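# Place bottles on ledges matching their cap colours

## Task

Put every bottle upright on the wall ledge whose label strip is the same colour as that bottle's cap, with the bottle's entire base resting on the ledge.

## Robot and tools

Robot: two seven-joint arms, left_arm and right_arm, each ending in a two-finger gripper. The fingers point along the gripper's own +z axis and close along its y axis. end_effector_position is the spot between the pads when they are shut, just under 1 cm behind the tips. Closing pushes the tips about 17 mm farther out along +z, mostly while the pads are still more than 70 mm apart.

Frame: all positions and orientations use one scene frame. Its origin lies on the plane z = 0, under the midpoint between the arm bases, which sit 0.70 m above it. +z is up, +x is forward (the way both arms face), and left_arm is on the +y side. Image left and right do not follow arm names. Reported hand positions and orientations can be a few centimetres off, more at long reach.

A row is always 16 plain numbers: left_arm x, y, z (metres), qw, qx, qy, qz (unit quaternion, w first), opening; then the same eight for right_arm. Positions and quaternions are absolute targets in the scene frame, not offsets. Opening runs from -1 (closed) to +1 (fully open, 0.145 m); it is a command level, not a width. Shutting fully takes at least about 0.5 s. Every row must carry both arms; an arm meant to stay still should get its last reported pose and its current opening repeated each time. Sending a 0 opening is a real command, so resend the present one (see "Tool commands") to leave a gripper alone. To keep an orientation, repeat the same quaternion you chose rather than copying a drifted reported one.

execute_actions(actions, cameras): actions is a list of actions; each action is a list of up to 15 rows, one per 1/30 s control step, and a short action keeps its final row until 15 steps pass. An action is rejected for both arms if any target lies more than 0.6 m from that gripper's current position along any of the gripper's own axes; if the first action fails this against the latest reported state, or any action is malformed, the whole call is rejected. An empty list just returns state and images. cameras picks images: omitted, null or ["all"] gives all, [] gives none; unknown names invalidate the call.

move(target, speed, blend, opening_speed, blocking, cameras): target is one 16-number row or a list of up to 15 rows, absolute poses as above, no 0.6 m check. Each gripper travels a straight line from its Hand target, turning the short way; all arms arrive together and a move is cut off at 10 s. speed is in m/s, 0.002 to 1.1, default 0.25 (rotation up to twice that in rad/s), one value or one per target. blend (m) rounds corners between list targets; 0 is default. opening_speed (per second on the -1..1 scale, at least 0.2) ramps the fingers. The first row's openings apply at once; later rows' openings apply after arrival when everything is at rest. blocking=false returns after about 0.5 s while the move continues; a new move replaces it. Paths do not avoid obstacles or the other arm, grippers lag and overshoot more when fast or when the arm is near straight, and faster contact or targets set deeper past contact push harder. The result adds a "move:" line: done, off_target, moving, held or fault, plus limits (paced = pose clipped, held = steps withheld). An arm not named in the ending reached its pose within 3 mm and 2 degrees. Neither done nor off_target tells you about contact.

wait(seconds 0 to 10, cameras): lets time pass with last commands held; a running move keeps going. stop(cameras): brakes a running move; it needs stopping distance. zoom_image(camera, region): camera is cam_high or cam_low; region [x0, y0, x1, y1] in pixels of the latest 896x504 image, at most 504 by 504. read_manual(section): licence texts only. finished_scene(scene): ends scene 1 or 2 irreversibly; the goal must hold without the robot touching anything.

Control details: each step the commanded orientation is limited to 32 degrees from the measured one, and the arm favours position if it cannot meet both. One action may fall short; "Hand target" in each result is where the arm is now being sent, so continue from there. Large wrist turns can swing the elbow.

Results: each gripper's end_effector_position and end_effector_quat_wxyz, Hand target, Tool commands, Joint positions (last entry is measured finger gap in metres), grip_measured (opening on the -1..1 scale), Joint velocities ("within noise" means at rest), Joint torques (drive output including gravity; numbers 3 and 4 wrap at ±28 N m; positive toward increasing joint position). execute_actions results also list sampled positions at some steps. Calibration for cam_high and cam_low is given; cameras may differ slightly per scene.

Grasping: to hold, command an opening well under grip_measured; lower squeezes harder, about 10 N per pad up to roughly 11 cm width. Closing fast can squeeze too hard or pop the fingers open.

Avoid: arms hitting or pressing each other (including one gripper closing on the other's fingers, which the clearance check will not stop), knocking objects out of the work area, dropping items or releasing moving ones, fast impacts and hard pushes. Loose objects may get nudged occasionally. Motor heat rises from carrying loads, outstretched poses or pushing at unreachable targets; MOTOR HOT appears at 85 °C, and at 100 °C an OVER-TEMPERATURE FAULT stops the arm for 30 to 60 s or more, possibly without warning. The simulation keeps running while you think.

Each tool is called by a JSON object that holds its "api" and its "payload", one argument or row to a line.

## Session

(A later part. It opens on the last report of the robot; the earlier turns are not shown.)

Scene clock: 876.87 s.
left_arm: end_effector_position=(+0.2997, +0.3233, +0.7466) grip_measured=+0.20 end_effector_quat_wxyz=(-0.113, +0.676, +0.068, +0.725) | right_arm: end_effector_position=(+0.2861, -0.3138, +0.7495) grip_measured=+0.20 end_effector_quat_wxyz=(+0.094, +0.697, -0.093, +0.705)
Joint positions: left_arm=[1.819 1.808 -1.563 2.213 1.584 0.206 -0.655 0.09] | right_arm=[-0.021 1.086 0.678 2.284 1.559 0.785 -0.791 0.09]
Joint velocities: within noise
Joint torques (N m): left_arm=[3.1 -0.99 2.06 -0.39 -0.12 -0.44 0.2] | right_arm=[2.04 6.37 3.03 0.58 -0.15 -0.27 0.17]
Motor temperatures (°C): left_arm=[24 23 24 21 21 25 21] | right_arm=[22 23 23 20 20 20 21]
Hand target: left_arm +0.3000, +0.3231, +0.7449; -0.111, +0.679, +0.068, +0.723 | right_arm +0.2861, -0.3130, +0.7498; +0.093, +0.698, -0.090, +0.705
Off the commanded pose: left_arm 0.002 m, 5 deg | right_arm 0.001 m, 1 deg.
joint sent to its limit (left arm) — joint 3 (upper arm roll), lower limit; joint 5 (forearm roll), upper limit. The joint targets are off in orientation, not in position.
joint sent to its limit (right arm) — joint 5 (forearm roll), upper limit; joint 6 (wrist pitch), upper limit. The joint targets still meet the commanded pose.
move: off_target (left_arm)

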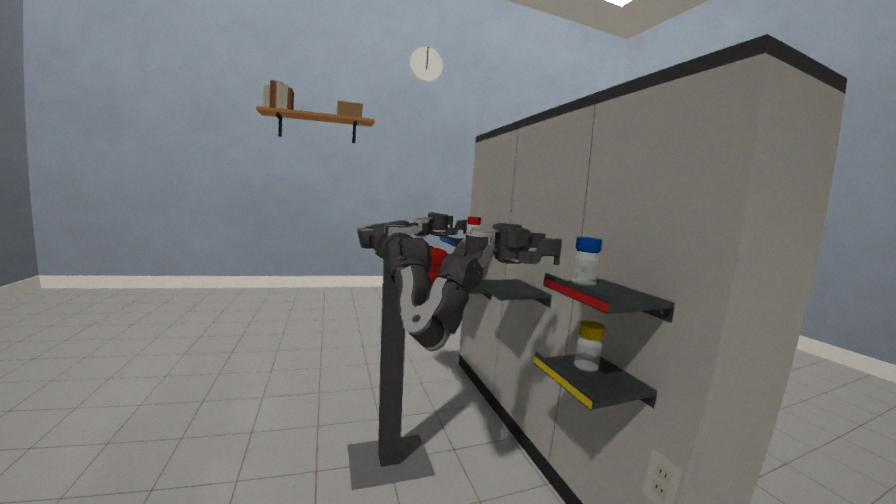

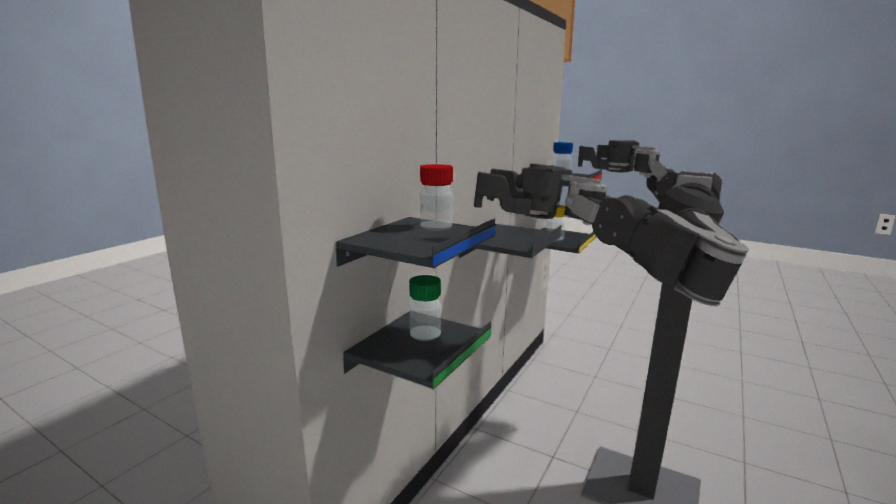

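{"api": "move", "payload": {
  "target": [
    [0.399,0.347,0.739,-0.0923,0.701,0.0923,0.701,0.2,0.385,-0.339,0.743,0.0923,0.701,-0.0923,0.701,0.2]
  ],
  "speed": 0.12
}}

{"api": "zoom_image", "payload": {
  "camera": "cam_high",
  "region": [400, 180, 660, 340]
}}

{"api": "zoom_image", "payload": {
  "camera": "cam_low",
  "region": [380, 120, 640, 280]
}}

Scene clock: 897.40 s.
left_arm: end_effector_position=(+0.3989, +0.3479, +0.7399) grip_measured=+0.20 end_effector_quat_wxyz=(-0.095, +0.699, +0.094, +0.702) | right_arm: end_effector_position=(+0.3848, -0.3400, +0.7435) grip_measured=+0.20 end_effector_quat_wxyz=(+0.092, +0.700, -0.096, +0.702)
Joint positions: left_arm=[1.511 1.386 -1.302 1.699 1.584 0.207 -0.58 0.09] | right_arm=[0.676 1.181 -0.208 1.79 1.353 0.537 -0.6 0.09]
Joint velocities: within noise
Joint torques (N m): left_arm=[5.55 0.59 4.1 0.42 -0.09 -0.46 0.23] | right_arm=[4.79 5.53 3 1.44 -0.22 -0.28 0.21]
Motor temperatures (°C): left_arm=[23 23 24 21 21 24 21] | right_arm=[22 24 23 20 20 20 21]
Hand target: left_arm +0.3990, +0.3469, +0.7390; -0.092, +0.701, +0.092, +0.701 | right_arm +0.3850, -0.3390, +0.7431; +0.092, +0.701, -0.092, +0.701
Off the commanded pose: left_arm 0.001 m, 0 deg | right_arm 0.001 m, 0 deg.
joint sent to its limit (left arm) — joint 5 (forearm roll), upper limit. The joint targets still meet the commanded pose.
move: done

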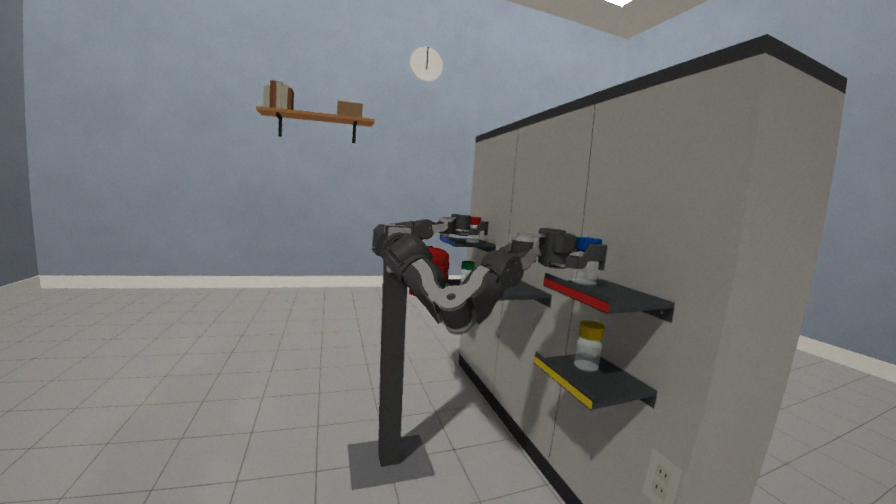

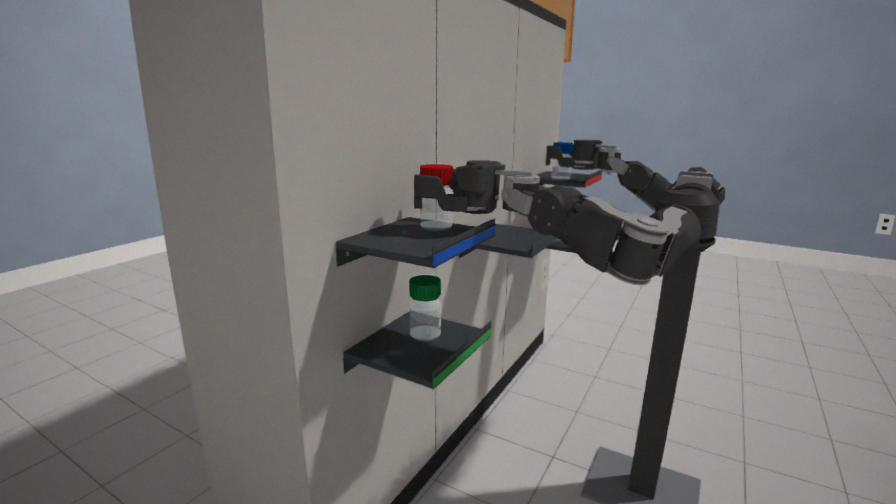

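Scaled by 1.938 from the camera's 896x504 image, which has a finer 1280x720 frame.

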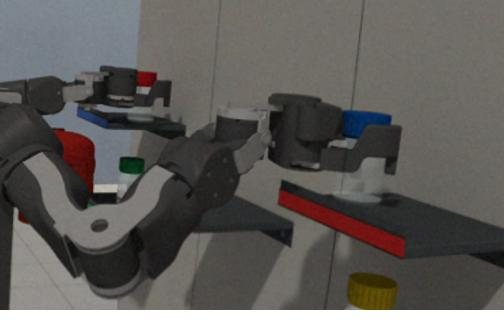

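Scaled by 1.938 from the camera's 896x504 image, which has a finer 1280x720 frame.

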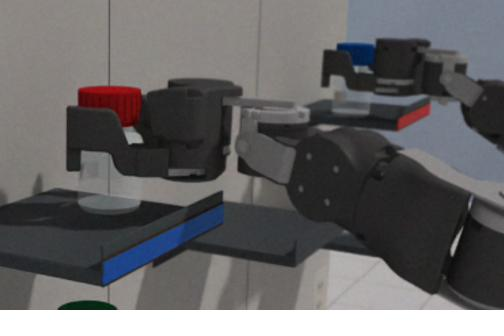

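{"api": "move", "payload": {
  "target": [
    [0.399,0.347,0.739,-0.0923,0.701,0.0923,0.701,-0.9,0.385,-0.339,0.743,0.0923,0.701,-0.0923,0.701,-0.9],
    [0.399,0.347,0.79,-0.0923,0.701,0.0923,0.701,-0.9,0.385,-0.339,0.743,0.0923,0.701,-0.0923,0.701,-0.9]
  ],
  "speed": 0.07,
  "opening_speed": 1.2
}}

{"api": "zoom_image", "payload": {
  "camera": "cam_high",
  "region": [400, 180, 660, 340]
}}

{"api": "zoom_image", "payload": {
  "camera": "cam_low",
  "region": [380, 120, 640, 280]
}}

Scene clock: 911.90 s.
left_arm: end_effector_position=(+0.3995, +0.3465, +0.7878) grip_measured=-0.54 end_effector_quat_wxyz=(-0.093, +0.704, +0.090, +0.699) | right_arm: end_effector_position=(+0.3847, -0.3402, +0.7435) grip_measured=-0.35 end_effector_quat_wxyz=(+0.093, +0.700, -0.095, +0.702)
Joint positions: left_arm=[1.527 1.307 -1.075 1.627 1.584 0.463 -0.58 0.035] | right_arm=[0.676 1.182 -0.208 1.79 1.351 0.539 -0.599 0.049]
Joint velocities: within noise
Joint torques (N m): left_arm=[7.27 0.25 3.88 0.18 -0.07 -0.7 -0.02] | right_arm=[4.65 5 3.23 1.31 -0.19 -0.27 0.19]
Motor temperatures (°C): left_arm=[24 23 25 21 21 24 21] | right_arm=[22 24 23 20 20 20 21]
Hand target: left_arm +0.3990, +0.3470, +0.7900; -0.092, +0.701, +0.092, +0.701 | right_arm +0.3850, -0.3391, +0.7431; +0.092, +0.701, -0.092, +0.701
Off the commanded pose: left_arm 0.002 m, 1 deg | right_arm 0.001 m, 0 deg.
joint sent to its limit (left arm) — joint 5 (forearm roll), upper limit. The joint targets still meet the commanded pose.
move: done

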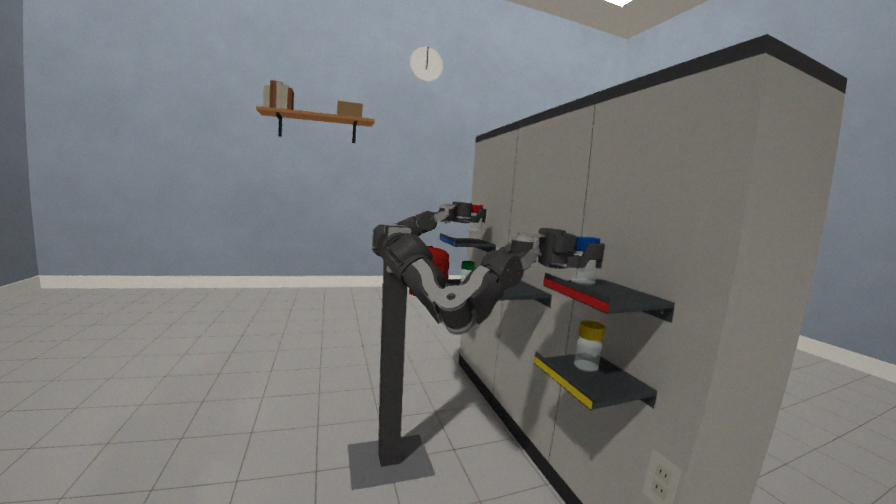

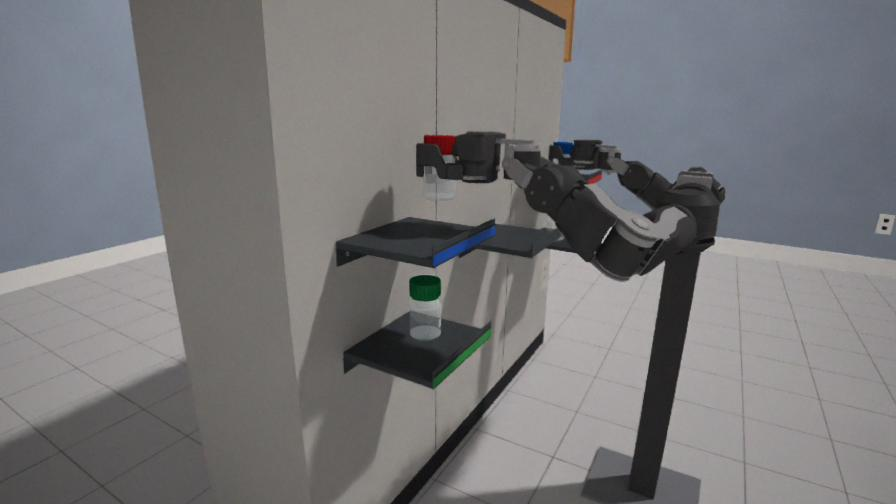

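Scaled by 1.938 from the camera's 896x504 image, which has a finer 1280x720 frame.

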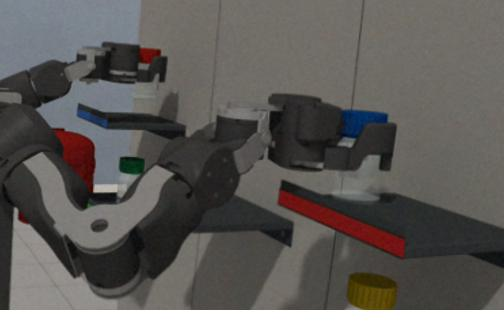

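Scaled by 1.938 from the camera's 896x504 image, which has a finer 1280x720 frame.

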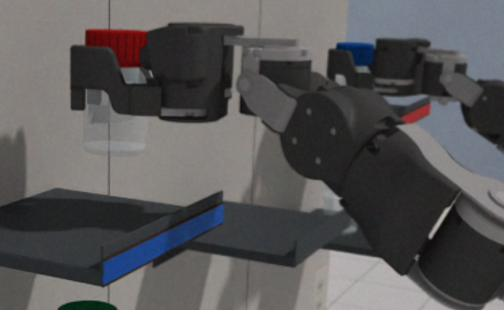

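{"api": "move", "payload": {
  "target": [
    [0.405,0.18,0.78,0,0.7071,0,0.7071,-0.9,0.385,-0.339,0.743,0.0923,0.701,-0.0923,0.701,-0.9],
    [0.410,-0.049,0.70,0.0308,0.7064,-0.0308,0.7064,-0.9,0.385,-0.339,0.79,0.0923,0.701,-0.0923,0.701,-0.9]
  ],
  "speed": 0.15,
  "blend": [0.02,0]
}}

{"api": "zoom_image", "payload": {
  "camera": "cam_high",
  "region": [400, 180, 660, 340]
}}

{"api": "zoom_image", "payload": {
  "camera": "cam_low",
  "region": [440, 120, 640, 280]
}}

Scene clock: 923.93 s.
left_arm: end_effector_position=(+0.4102, -0.0491, +0.6988) grip_measured=-0.54 end_effector_quat_wxyz=(+0.031, +0.709, -0.033, +0.704) | right_arm: end_effector_position=(+0.3852, -0.3381, +0.7889) grip_measured=-0.35 end_effector_quat_wxyz=(+0.089, +0.703, -0.090, +0.700)
Joint positions: left_arm=[1.261 0.058 -1.197 1.555 1.244 0.336 -1.294 0.035] | right_arm=[0.958 1.103 -0.253 1.721 1.356 0.772 -0.606 0.049]
Joint velocities: within noise
Joint torques (N m): left_arm=[9.69 -1.09 2.59 1.85 -0.59 -0.4 0.01] | right_arm=[5.45 3.23 2.82 1.09 -0.31 -0.45 -0.15]
Motor temperatures (°C): left_arm=[25 23 26 21 21 25 21] | right_arm=[23 24 23 20 20 20 21]
Hand target: left_arm +0.4100, -0.0490, +0.7000; +0.031, +0.706, -0.031, +0.706 | right_arm +0.3850, -0.3390, +0.7900; +0.092, +0.701, -0.092, +0.701
Off the commanded pose: left_arm 0.001 m, 0 deg | right_arm 0.001 m, 1 deg.
move: done

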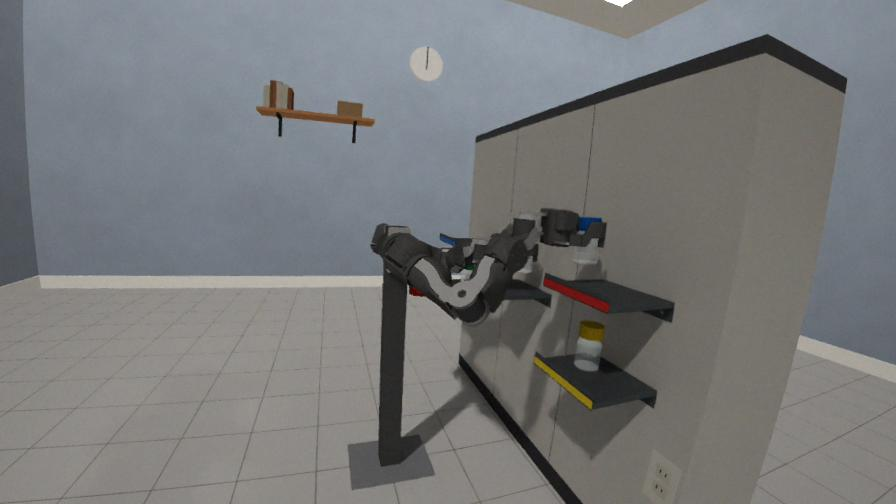

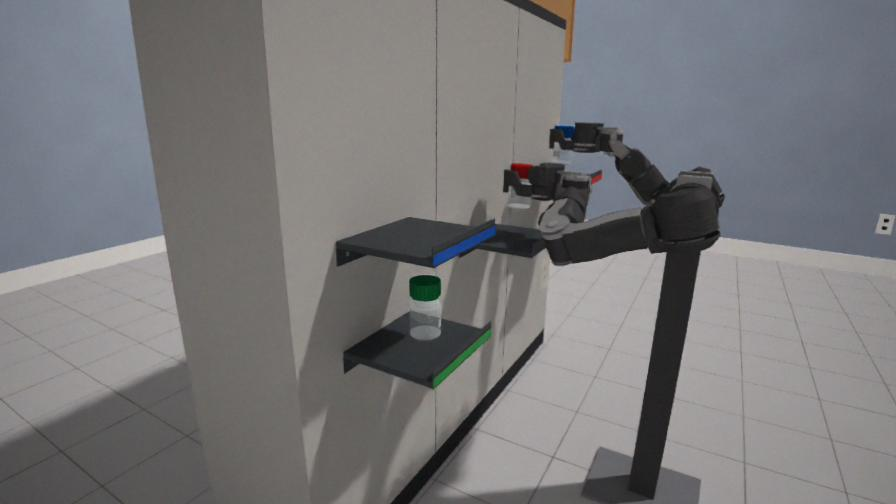

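Scaled by 1.938 from the camera's 896x504 image, which has a finer 1280x720 frame.

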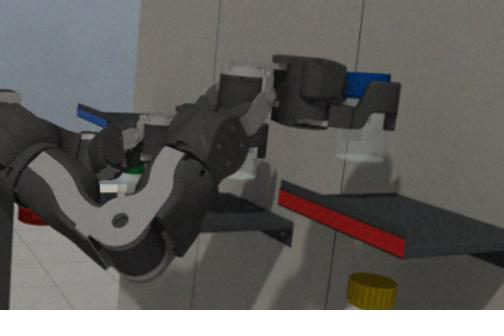

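Scaled by 2.520 from the camera's 896x504 image, which has a finer 1280x720 frame.

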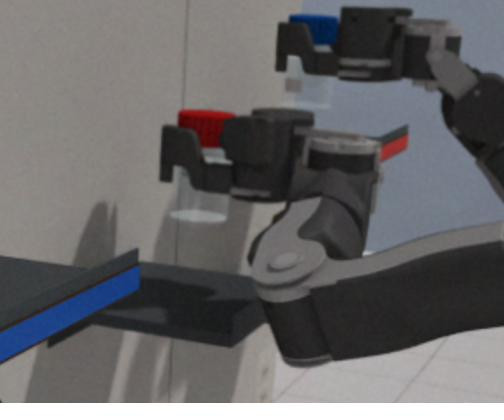

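{"api": "move", "payload": {
  "target": [
    [0.410,-0.049,0.655,0.0308,0.7064,-0.0308,0.7064,-0.9,0.385,-0.339,0.79,0.0923,0.701,-0.0923,0.701,-0.9],
    [0.410,-0.049,0.632,0.0308,0.7064,-0.0308,0.7064,-0.9,0.385,-0.339,0.79,0.0923,0.701,-0.0923,0.701,-0.9]
  ],
  "speed": [0.1,0.02]
}}

{"api": "zoom_image", "payload": {
  "camera": "cam_low",
  "region": [440, 120, 640, 280]
}}

Scene clock: 935.73 s.
left_arm: end_effector_position=(+0.4099, -0.0487, +0.6393) grip_measured=-0.55 end_effector_quat_wxyz=(+0.032, +0.699, -0.027, +0.713) | right_arm: end_effector_position=(+0.3852, -0.3382, +0.7889) grip_measured=-0.35 end_effector_quat_wxyz=(+0.089, +0.703, -0.090, +0.699)
Joint positions: left_arm=[1.139 0.089 -1.344 1.515 1.108 0.134 -1.259 0.034] | right_arm=[0.958 1.103 -0.253 1.721 1.356 0.773 -0.606 0.049]
Joint velocities: within noise
Joint torques (N m): left_arm=[7.03 -0.7 1.96 1.61 -0.14 -0.21 0.27] | right_arm=[5.37 3.28 2.92 1.13 -0.32 -0.46 -0.15]
Motor temperatures (°C): left_arm=[27 23 26 21 22 24 21] | right_arm=[23 24 23 20 20 20 21]
Hand target: left_arm +0.4099, -0.0490, +0.6320; +0.031, +0.706, -0.031, +0.706 | right_arm +0.3850, -0.3391, +0.7900; +0.092, +0.701, -0.092, +0.701
Off the commanded pose: left_arm 0.007 m, 1 deg | right_arm 0.001 m, 1 deg.
move: off_target (left_arm)

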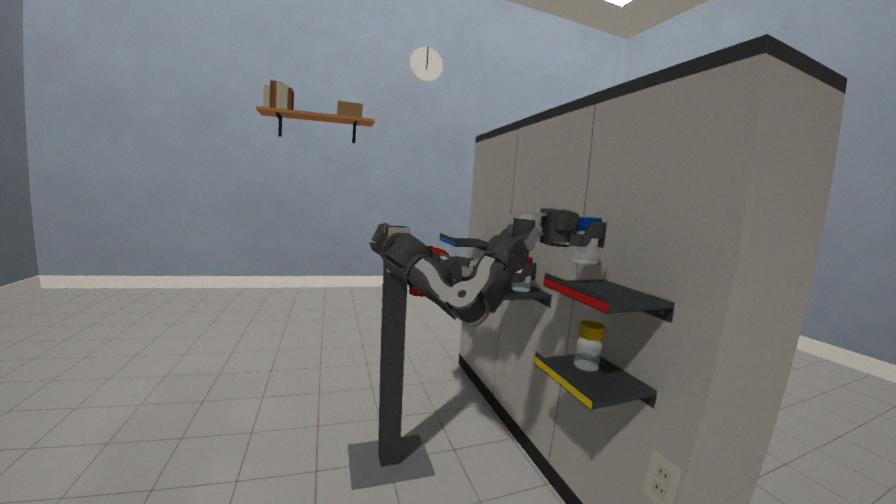

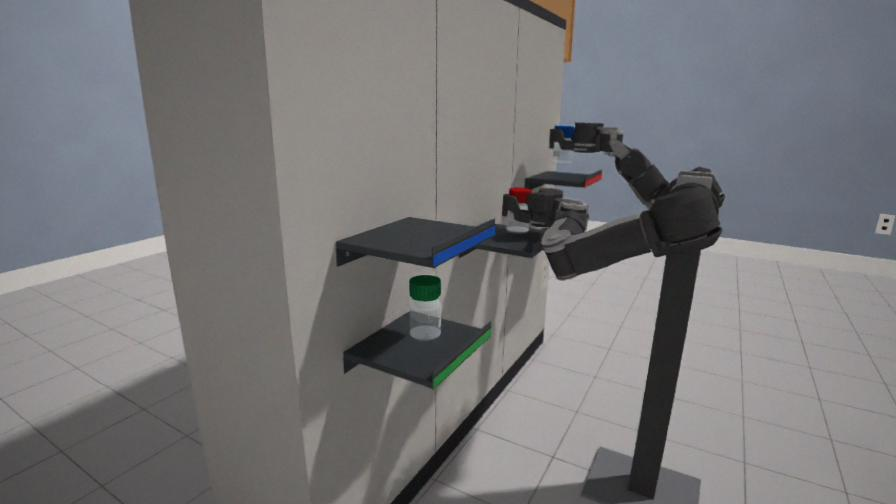

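Scaled by 2.520 from the camera's 896x504 image, which has a finer 1280x720 frame.

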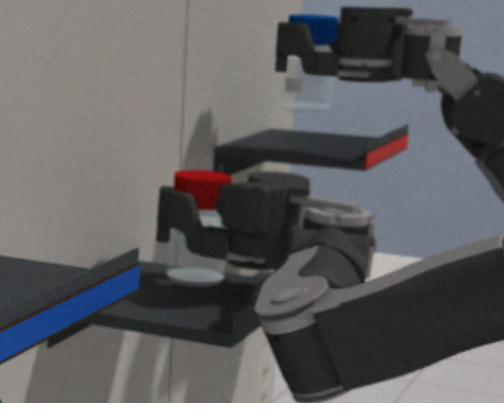

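{"api": "move", "payload": {
  "target": [
    [0.410,-0.049,0.638,0.0308,0.7064,-0.0308,0.7064,0.2,0.385,-0.339,0.79,0.0923,0.701,-0.0923,0.701,-0.9],
    [0.310,-0.042,0.643,0.0308,0.7064,-0.0308,0.7064,0.2,0.385,-0.339,0.79,0.0923,0.701,-0.0923,0.701,-0.9],
    [0.30,0.21,0.72,0,0.7071,0,0.7071,0.2,0.387,-0.20,0.79,0,0.7071,0,0.7071,-0.9],
    [0.30,0.23,0.75,0,0.7071,0,0.7071,0.2,0.387,0.0545,0.79,-0.0436,0.7058,0.0436,0.7058,-0.9],
    [0.30,0.23,0.75,0,0.7071,0,0.7071,0.2,0.387,0.0545,0.68,-0.0436,0.7058,0.0436,0.7058,-0.9]
  ],
  "speed": [0.1,0.12,0.2,0.18,0.12],
  "opening_speed": 1.0
}}

{"api": "zoom_image", "payload": {
  "camera": "cam_low",
  "region": [440, 120, 640, 280]
}}

{"api": "zoom_image", "payload": {
  "camera": "cam_high",
  "region": [400, 180, 600, 340]
}}

Scene clock: 959.73 s.
left_arm: end_effector_position=(+0.3001, +0.2304, +0.7505) grip_measured=+0.20 end_effector_quat_wxyz=(-0.002, +0.694, -0.002, +0.720) | right_arm: end_effector_position=(+0.3873, +0.0537, +0.6768) grip_measured=-0.35 end_effector_quat_wxyz=(-0.042, +0.711, +0.043, +0.701)
Joint positions: left_arm=[0.326 1.031 0.276 2.37 1.584 0.781 -0.806 0.09] | right_arm=[1.123 0.055 -1.181 1.664 1.142 0.373 -1.321 0.049]
Joint velocities: within noise
Joint torques (N m): left_arm=[3.44 4.81 2.09 0.2 -0.09 -0.43 0.23] | right_arm=[7.27 -1.49 3.1 2.04 -0.77 -0.25 0.18]
Motor temperatures (°C): left_arm=[26 23 25 21 22 24 21] | right_arm=[24 23 23 19 20 20 21]
Hand target: left_arm +0.3002, +0.2301, +0.7498; -0.002, +0.696, -0.005, +0.718 | right_arm +0.3870, +0.0545, +0.6799; -0.043, +0.706, +0.044, +0.706
Off the commanded pose: left_arm 0.001 m, 2 deg | right_arm 0.003 m, 1 deg.
joint sent to its limit (left arm) — joint 5 (forearm roll), upper limit; joint 6 (wrist pitch), upper limit. The joint targets still meet the commanded pose.
move: done

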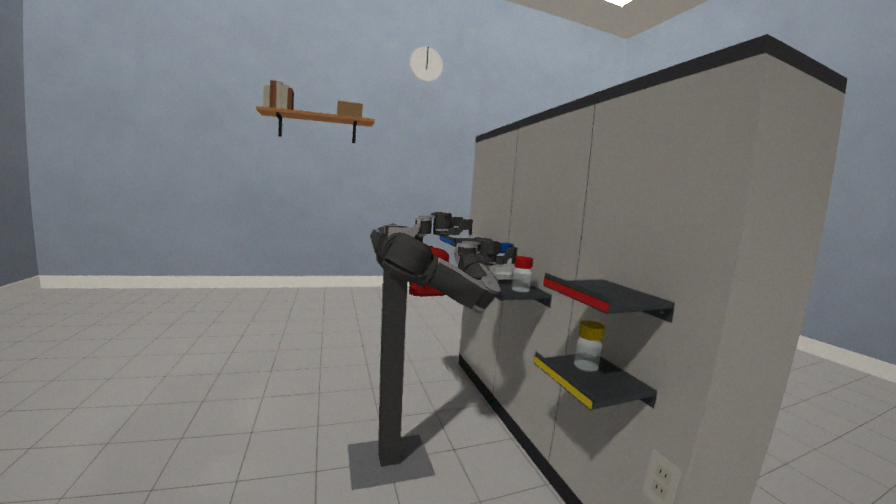

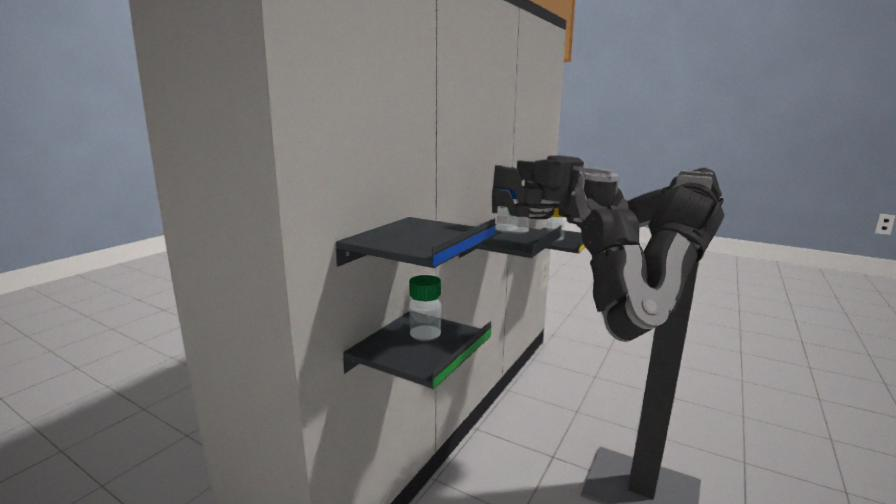

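Scaled by 2.520 from the camera's 896x504 image, which has a finer 1280x720 frame.

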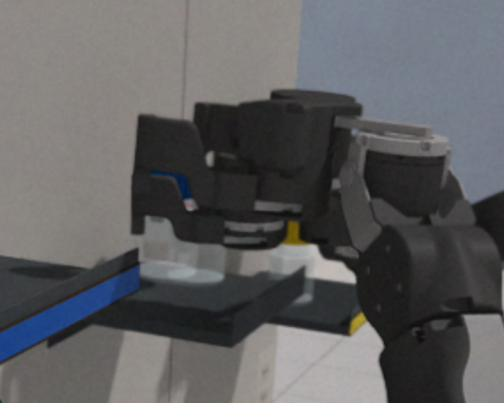

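Scaled by 2.520 from the camera's 896x504 image, which has a finer 1280x720 frame.

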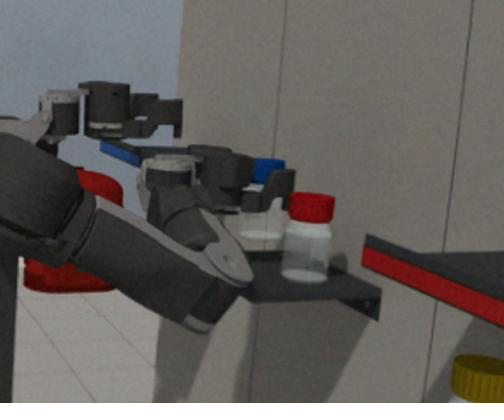

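{"api": "move", "payload": {
  "target": [
    [0.30,0.23,0.75,0,0.7071,0,0.7071,0.2,0.387,0.0545,0.66,-0.0436,0.7058,0.0436,0.7058,-0.9],
    [0.30,0.23,0.75,0,0.7071,0,0.7071,0.2,0.387,0.0545,0.637,-0.0436,0.7058,0.0436,0.7058,-0.9]
  ],
  "speed": [0.08,0.02]
}}

{"api": "zoom_image", "payload": {
  "camera": "cam_high",
  "region": [400, 180, 600, 340]
}}

Scene clock: 973.37 s.
left_arm: end_effector_position=(+0.3001, +0.2304, +0.7505) grip_measured=+0.20 end_effector_quat_wxyz=(-0.002, +0.694, -0.002, +0.720) | right_arm: end_effector_position=(+0.3873, +0.0522, +0.6471) grip_measured=-0.36 end_effector_quat_wxyz=(-0.043, +0.692, +0.036, +0.720)
Joint positions: left_arm=[0.326 1.031 0.276 2.37 1.584 0.781 -0.806 0.09] | right_arm=[1.035 0.082 -1.256 1.635 0.997 0.243 -1.273 0.049]
Joint velocities: within noise
Joint torques (N m): left_arm=[3.47 4.81 2.09 0.2 -0.09 -0.42 0.23] | right_arm=[4.05 -1.75 2.76 1.52 0.35 0.28 0.19]
Motor temperatures (°C): left_arm=[25 23 25 21 22 24 21] | right_arm=[25 23 23 19 21 20 21]
Hand target: left_arm +0.3002, +0.2301, +0.7498; -0.002, +0.696, -0.005, +0.718 | right_arm +0.3868, +0.0543, +0.6371; -0.043, +0.706, +0.043, +0.706
Off the commanded pose: left_arm 0.001 m, 2 deg | right_arm 0.010 m, 2 deg.
joint sent to its limit (left arm) — joint 5 (forearm roll), upper limit; joint 6 (wrist pitch), upper limit. The joint targets still meet the commanded pose.
move: off_target (right_arm)

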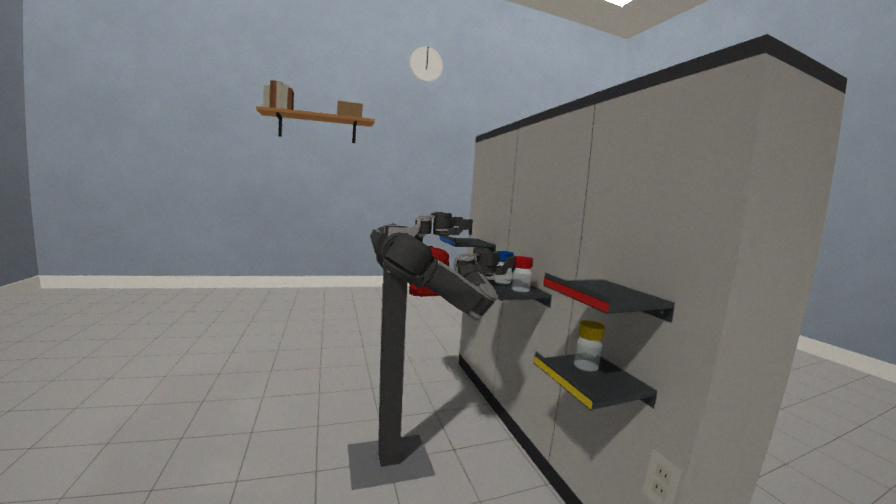

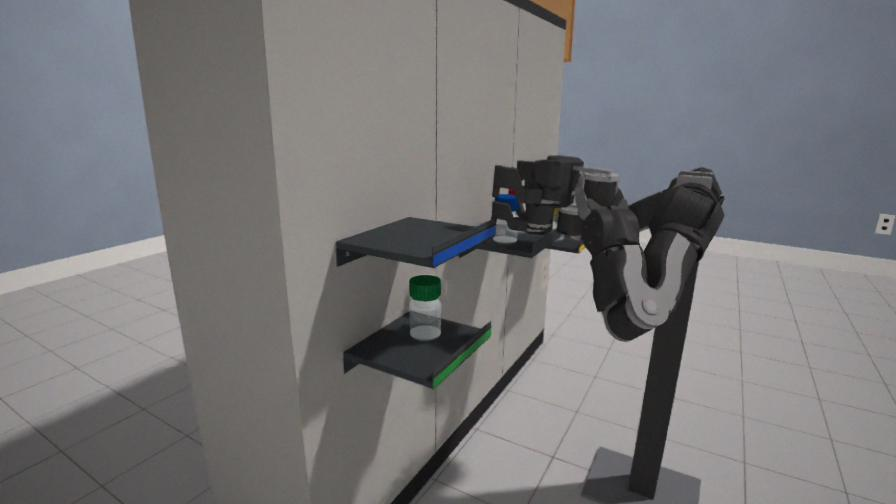

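Scaled by 2.520 from the camera's 896x504 image, which has a finer 1280x720 frame.

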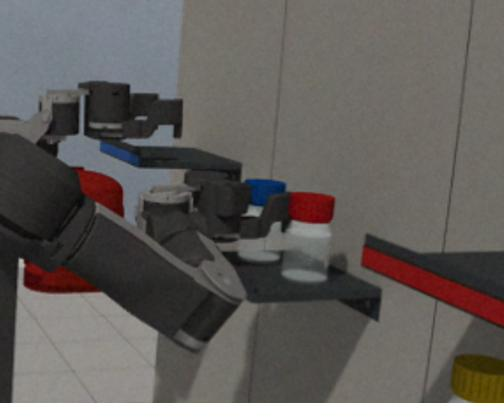

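{"api": "move", "payload": {
  "target": [
    [0.30,0.23,0.75,0,0.7071,0,0.7071,0.2,0.387,0.0530,0.645,-0.0436,0.7058,0.0436,0.7058,0.1],
    [0.30,0.23,0.75,0,0.7071,0,0.7071,0.2,0.30,0.045,0.655,-0.0436,0.7058,0.0436,0.7058,0.1],
    [0.30,0.21,0.70,0,0.7071,0,0.7071,0.2,0.315,-0.07,0.655,-0.0698,0.7037,0.0698,0.7037,0.2]
  ],
  "speed": [0.1,0.12,0.15],
  "opening_speed": 1.0
}}

{"api": "zoom_image", "payload": {
  "camera": "cam_high",
  "region": [440, 220, 580, 320]
}}

{"api": "zoom_image", "payload": {
  "camera": "cam_low",
  "region": [440, 150, 640, 280]
}}

Scene clock: 988.37 s.
left_arm: end_effector_position=(+0.3013, +0.2108, +0.6999) grip_measured=+0.20 end_effector_quat_wxyz=(+0.012, +0.709, -0.013, +0.705) | right_arm: end_effector_position=(+0.3153, -0.0707, +0.6553) grip_measured=+0.20 end_effector_quat_wxyz=(-0.066, +0.703, +0.069, +0.704)
Joint positions: left_arm=[0.094 0.954 0.21 2.431 1.348 0.657 -0.714 0.09] | right_arm=[0.771 0.728 -1.008 2.348 1.123 0.365 -1.176 0.09]
Joint velocities: within noise
Joint torques (N m): left_arm=[3.07 3.81 2.21 1.52 -0.2 -0.59 0.24] | right_arm=[3.92 1.36 2.92 2.02 -0.39 -0.28 0.17]
Motor temperatures (°C): left_arm=[24 24 25 21 22 24 21] | right_arm=[24 23 23 20 20 20 21]
Hand target: left_arm +0.3011, +0.2104, +0.7000; +0.013, +0.708, -0.013, +0.706 | right_arm +0.3150, -0.0701, +0.6549; -0.070, +0.704, +0.070, +0.704
Off the commanded pose: left_arm 0.002 m, 2 deg | right_arm 0.001 m, 0 deg.
joint sent to its limit (left arm) — joint 4 (elbow), upper limit, where the elbow is as bent as it goes. The joint targets still meet the commanded pose.
move: done

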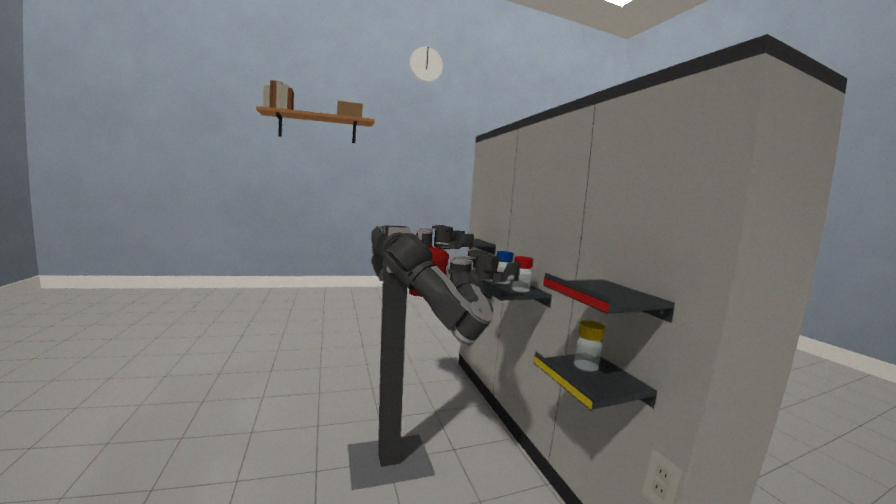

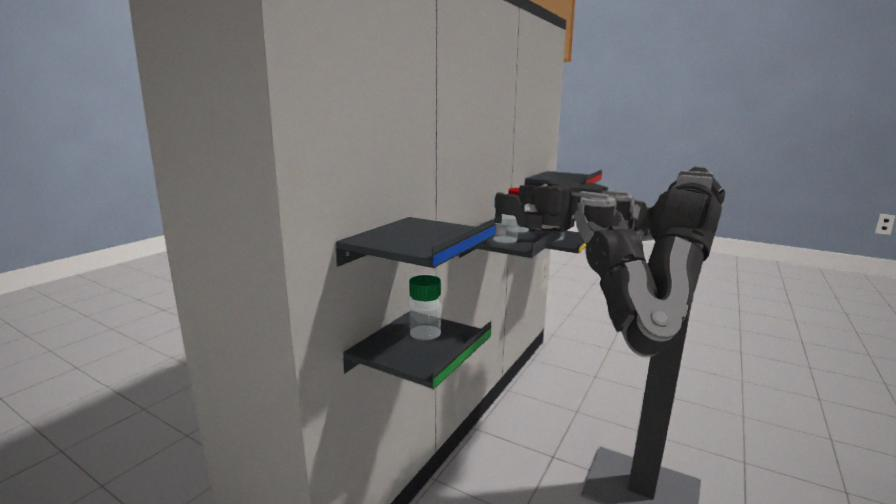

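Scaled by 3.600 from the camera's 896x504 image, which has a finer 1280x720 frame.

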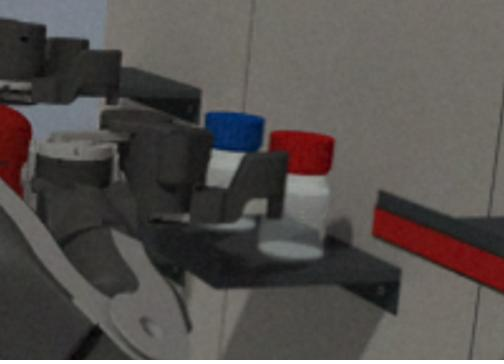

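Scaled by 2.520 from the camera's 896x504 image, which has a finer 1280x720 frame.

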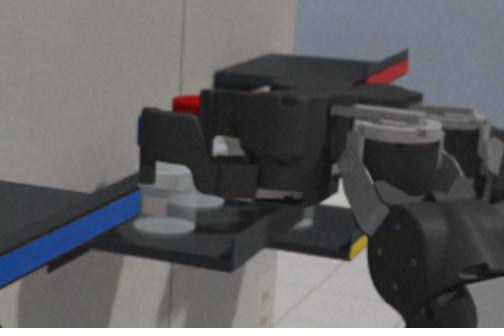

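{"api": "move", "payload": {
  "target": [
    [0.30,0.21,0.70,0,0.7071,0,0.7071,0.2,0.395,-0.059,0.650,-0.0698,0.7037,0.0698,0.7037,0.2],
    [0.30,0.21,0.70,0,0.7071,0,0.7071,0.2,0.395,-0.059,0.650,-0.0698,0.7037,0.0698,0.7037,-0.9],
    [0.30,0.21,0.70,0,0.7071,0,0.7071,0.2,0.395,-0.059,0.79,-0.0698,0.7037,0.0698,0.7037,-0.9]
  ],
  "speed": [0.1,0.1,0.1],
  "opening_speed": 1.2
}}

{"api": "zoom_image", "payload": {
  "camera": "cam_high",
  "region": [440, 180, 600, 320]
}}

{"api": "zoom_image", "payload": {
  "camera": "cam_low",
  "region": [440, 120, 640, 280]
}}

Scene clock: 1006.27 s.
left_arm: end_effector_position=(+0.3013, +0.2109, +0.7001) grip_measured=+0.20 end_effector_quat_wxyz=(+0.011, +0.709, -0.012, +0.705) | right_arm: end_effector_position=(+0.3951, -0.0580, +0.7890) grip_measured=-0.29 end_effector_quat_wxyz=(-0.070, +0.704, +0.072, +0.703)
Joint positions: left_arm=[0.094 0.954 0.21 2.431 1.347 0.656 -0.714 0.09] | right_arm=[1.359 0.477 -0.827 1.862 1.559 0.672 -1.106 0.054]
Joint velocities: within noise
Joint torques (N m): left_arm=[3.07 3.81 2.15 1.52 -0.17 -0.59 0.23] | right_arm=[6.58 -0.22 4.21 0.69 -0.3 -0.15 -0.18]
Motor temperatures (°C): left_arm=[24 23 25 21 22 25 21] | right_arm=[23 23 23 20 20 20 21]
Hand target: left_arm +0.3011, +0.2104, +0.7000; +0.013, +0.708, -0.013, +0.706 | right_arm +0.3950, -0.0590, +0.7900; -0.070, +0.704, +0.070, +0.704
Off the commanded pose: left_arm 0.002 m, 2 deg | right_arm 0.001 m, 0 deg.
joint sent to its limit (left arm) — joint 4 (elbow), upper limit, where the elbow is as bent as it goes. The joint targets still meet the commanded pose.
joint sent to its limit (right arm) — joint 5 (forearm roll), upper limit. The joint targets still meet the commanded pose.
move: done

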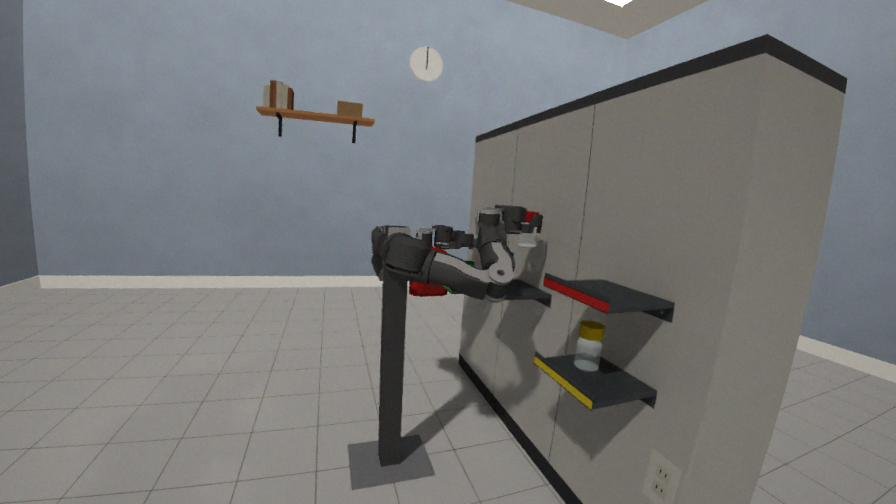

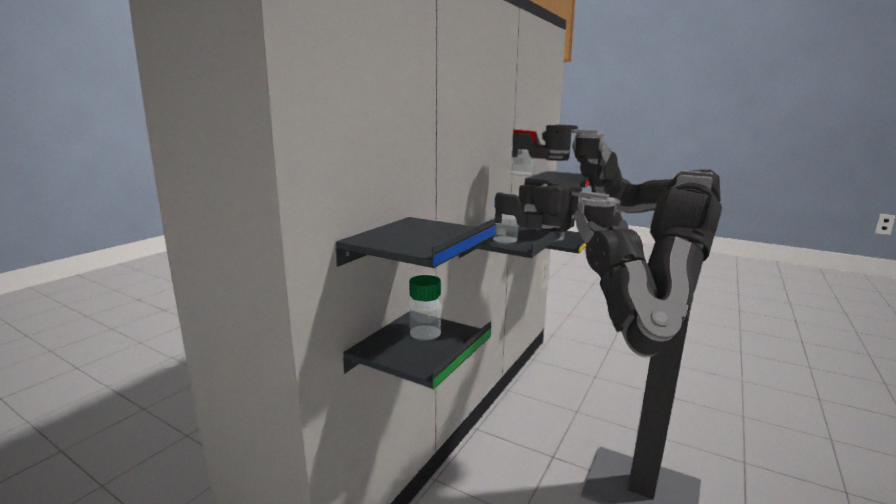

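Scaled by 3.150 from the camera's 896x504 image, which has a finer 1280x720 frame.

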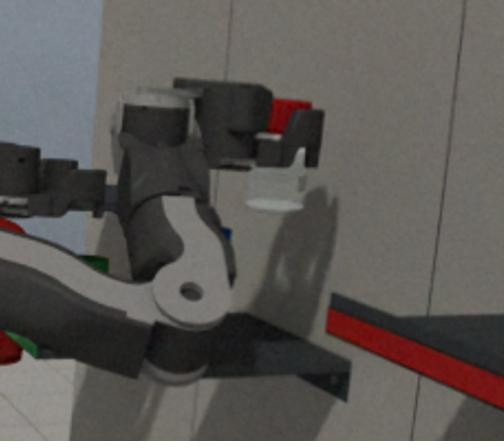

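Scaled by 2.520 from the camera's 896x504 image, which has a finer 1280x720 frame.

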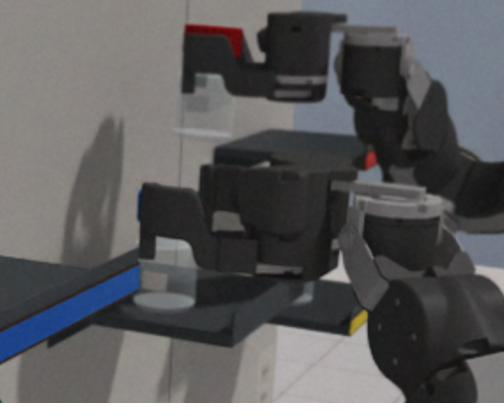

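{"api": "move", "payload": {
  "target": [
    [0.30,0.19,0.66,0,0.7071,0,0.7071,0.2,0.388,-0.22,0.79,0,0.7071,0,0.7071,-0.9],
    [0.30,0.087,0.638,0.0872,0.7017,-0.0872,0.7017,0.2,0.385,-0.372,0.785,0.0923,0.701,-0.0923,0.701,-0.9],
    [0.30,0.087,0.638,0.0872,0.7017,-0.0872,0.7017,0.2,0.385,-0.372,0.765,0.0923,0.701,-0.0923,0.701,-0.9],
    [0.408,0.067,0.638,0.0872,0.7017,-0.0872,0.7017,0.2,0.385,-0.372,0.741,0.0923,0.701,-0.0923,0.701,-0.9]
  ],
  "speed": [0.15,0.15,0.05,0.1],
  "blend": [0.02,0,0,0]
}}

{"api": "zoom_image", "payload": {
  "camera": "cam_high",
  "region": [460, 200, 700, 340]
}}

{"api": "zoom_image", "payload": {
  "camera": "cam_low",
  "region": [440, 120, 640, 280]
}}

Scene clock: 1023.03 s.
left_arm: end_effector_position=(+0.4082, +0.0685, +0.6389) grip_measured=+0.20 end_effector_quat_wxyz=(+0.085, +0.702, -0.084, +0.702) | right_arm: end_effector_position=(+0.3844, -0.3724, +0.7458) grip_measured=-0.29 end_effector_quat_wxyz=(+0.094, +0.695, -0.093, +0.707)
Joint positions: left_arm=[0.631 0.423 -0.629 1.862 0.779 0.501 -0.564 0.09] | right_arm=[0.794 1.392 -0.462 1.681 1.471 0.333 -0.464 0.054]
Joint velocities: within noise
Joint torques (N m): left_arm=[7.93 0.46 1.26 3.33 -0.14 -0.66 0.23] | right_arm=[3.07 5.42 3.37 0.68 0.04 -0.23 0.07]
Motor temperatures (°C): left_arm=[24 23 24 21 22 25 21] | right_arm=[24 23 24 19 20 20 21]
Hand target: left_arm +0.4080, +0.0670, +0.6380; +0.087, +0.702, -0.087, +0.702 | right_arm +0.3850, -0.3720, +0.7411; +0.092, +0.701, -0.092, +0.701
Off the commanded pose: left_arm 0.002 m, 0 deg | right_arm 0.005 m, 1 deg.
move: off_target (right_arm)

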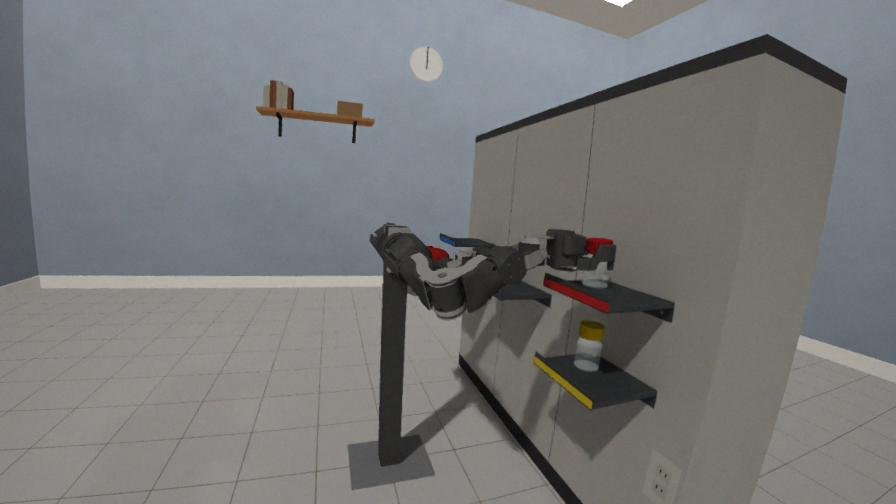

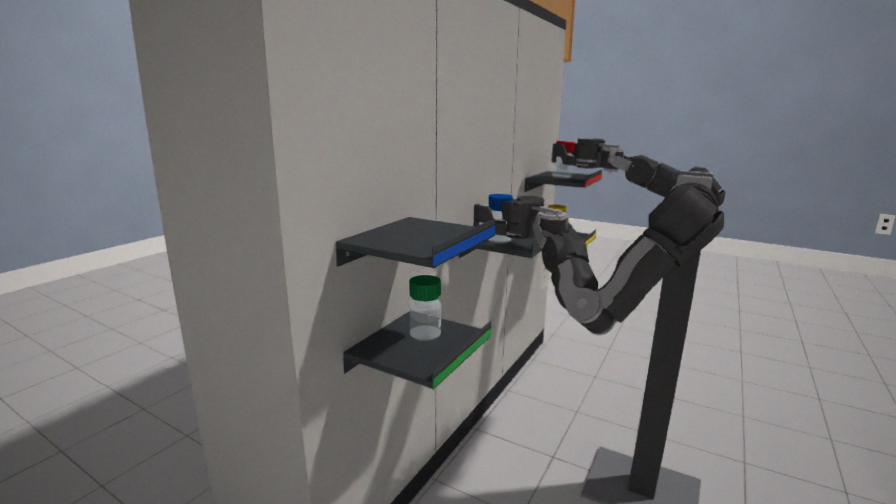

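Scaled by 2.100 from the camera's 896x504 image, which has a finer 1280x720 frame.

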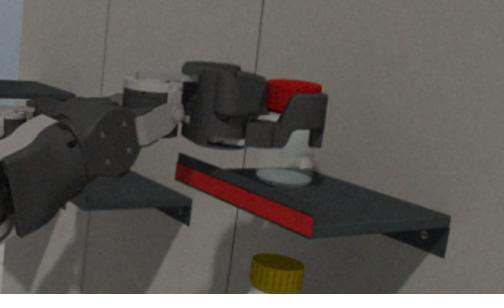

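Scaled by 2.520 from the camera's 896x504 image, which has a finer 1280x720 frame.

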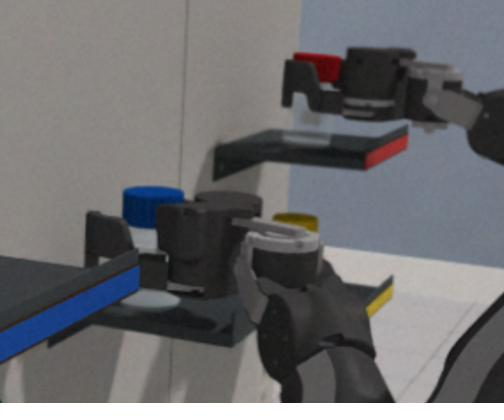

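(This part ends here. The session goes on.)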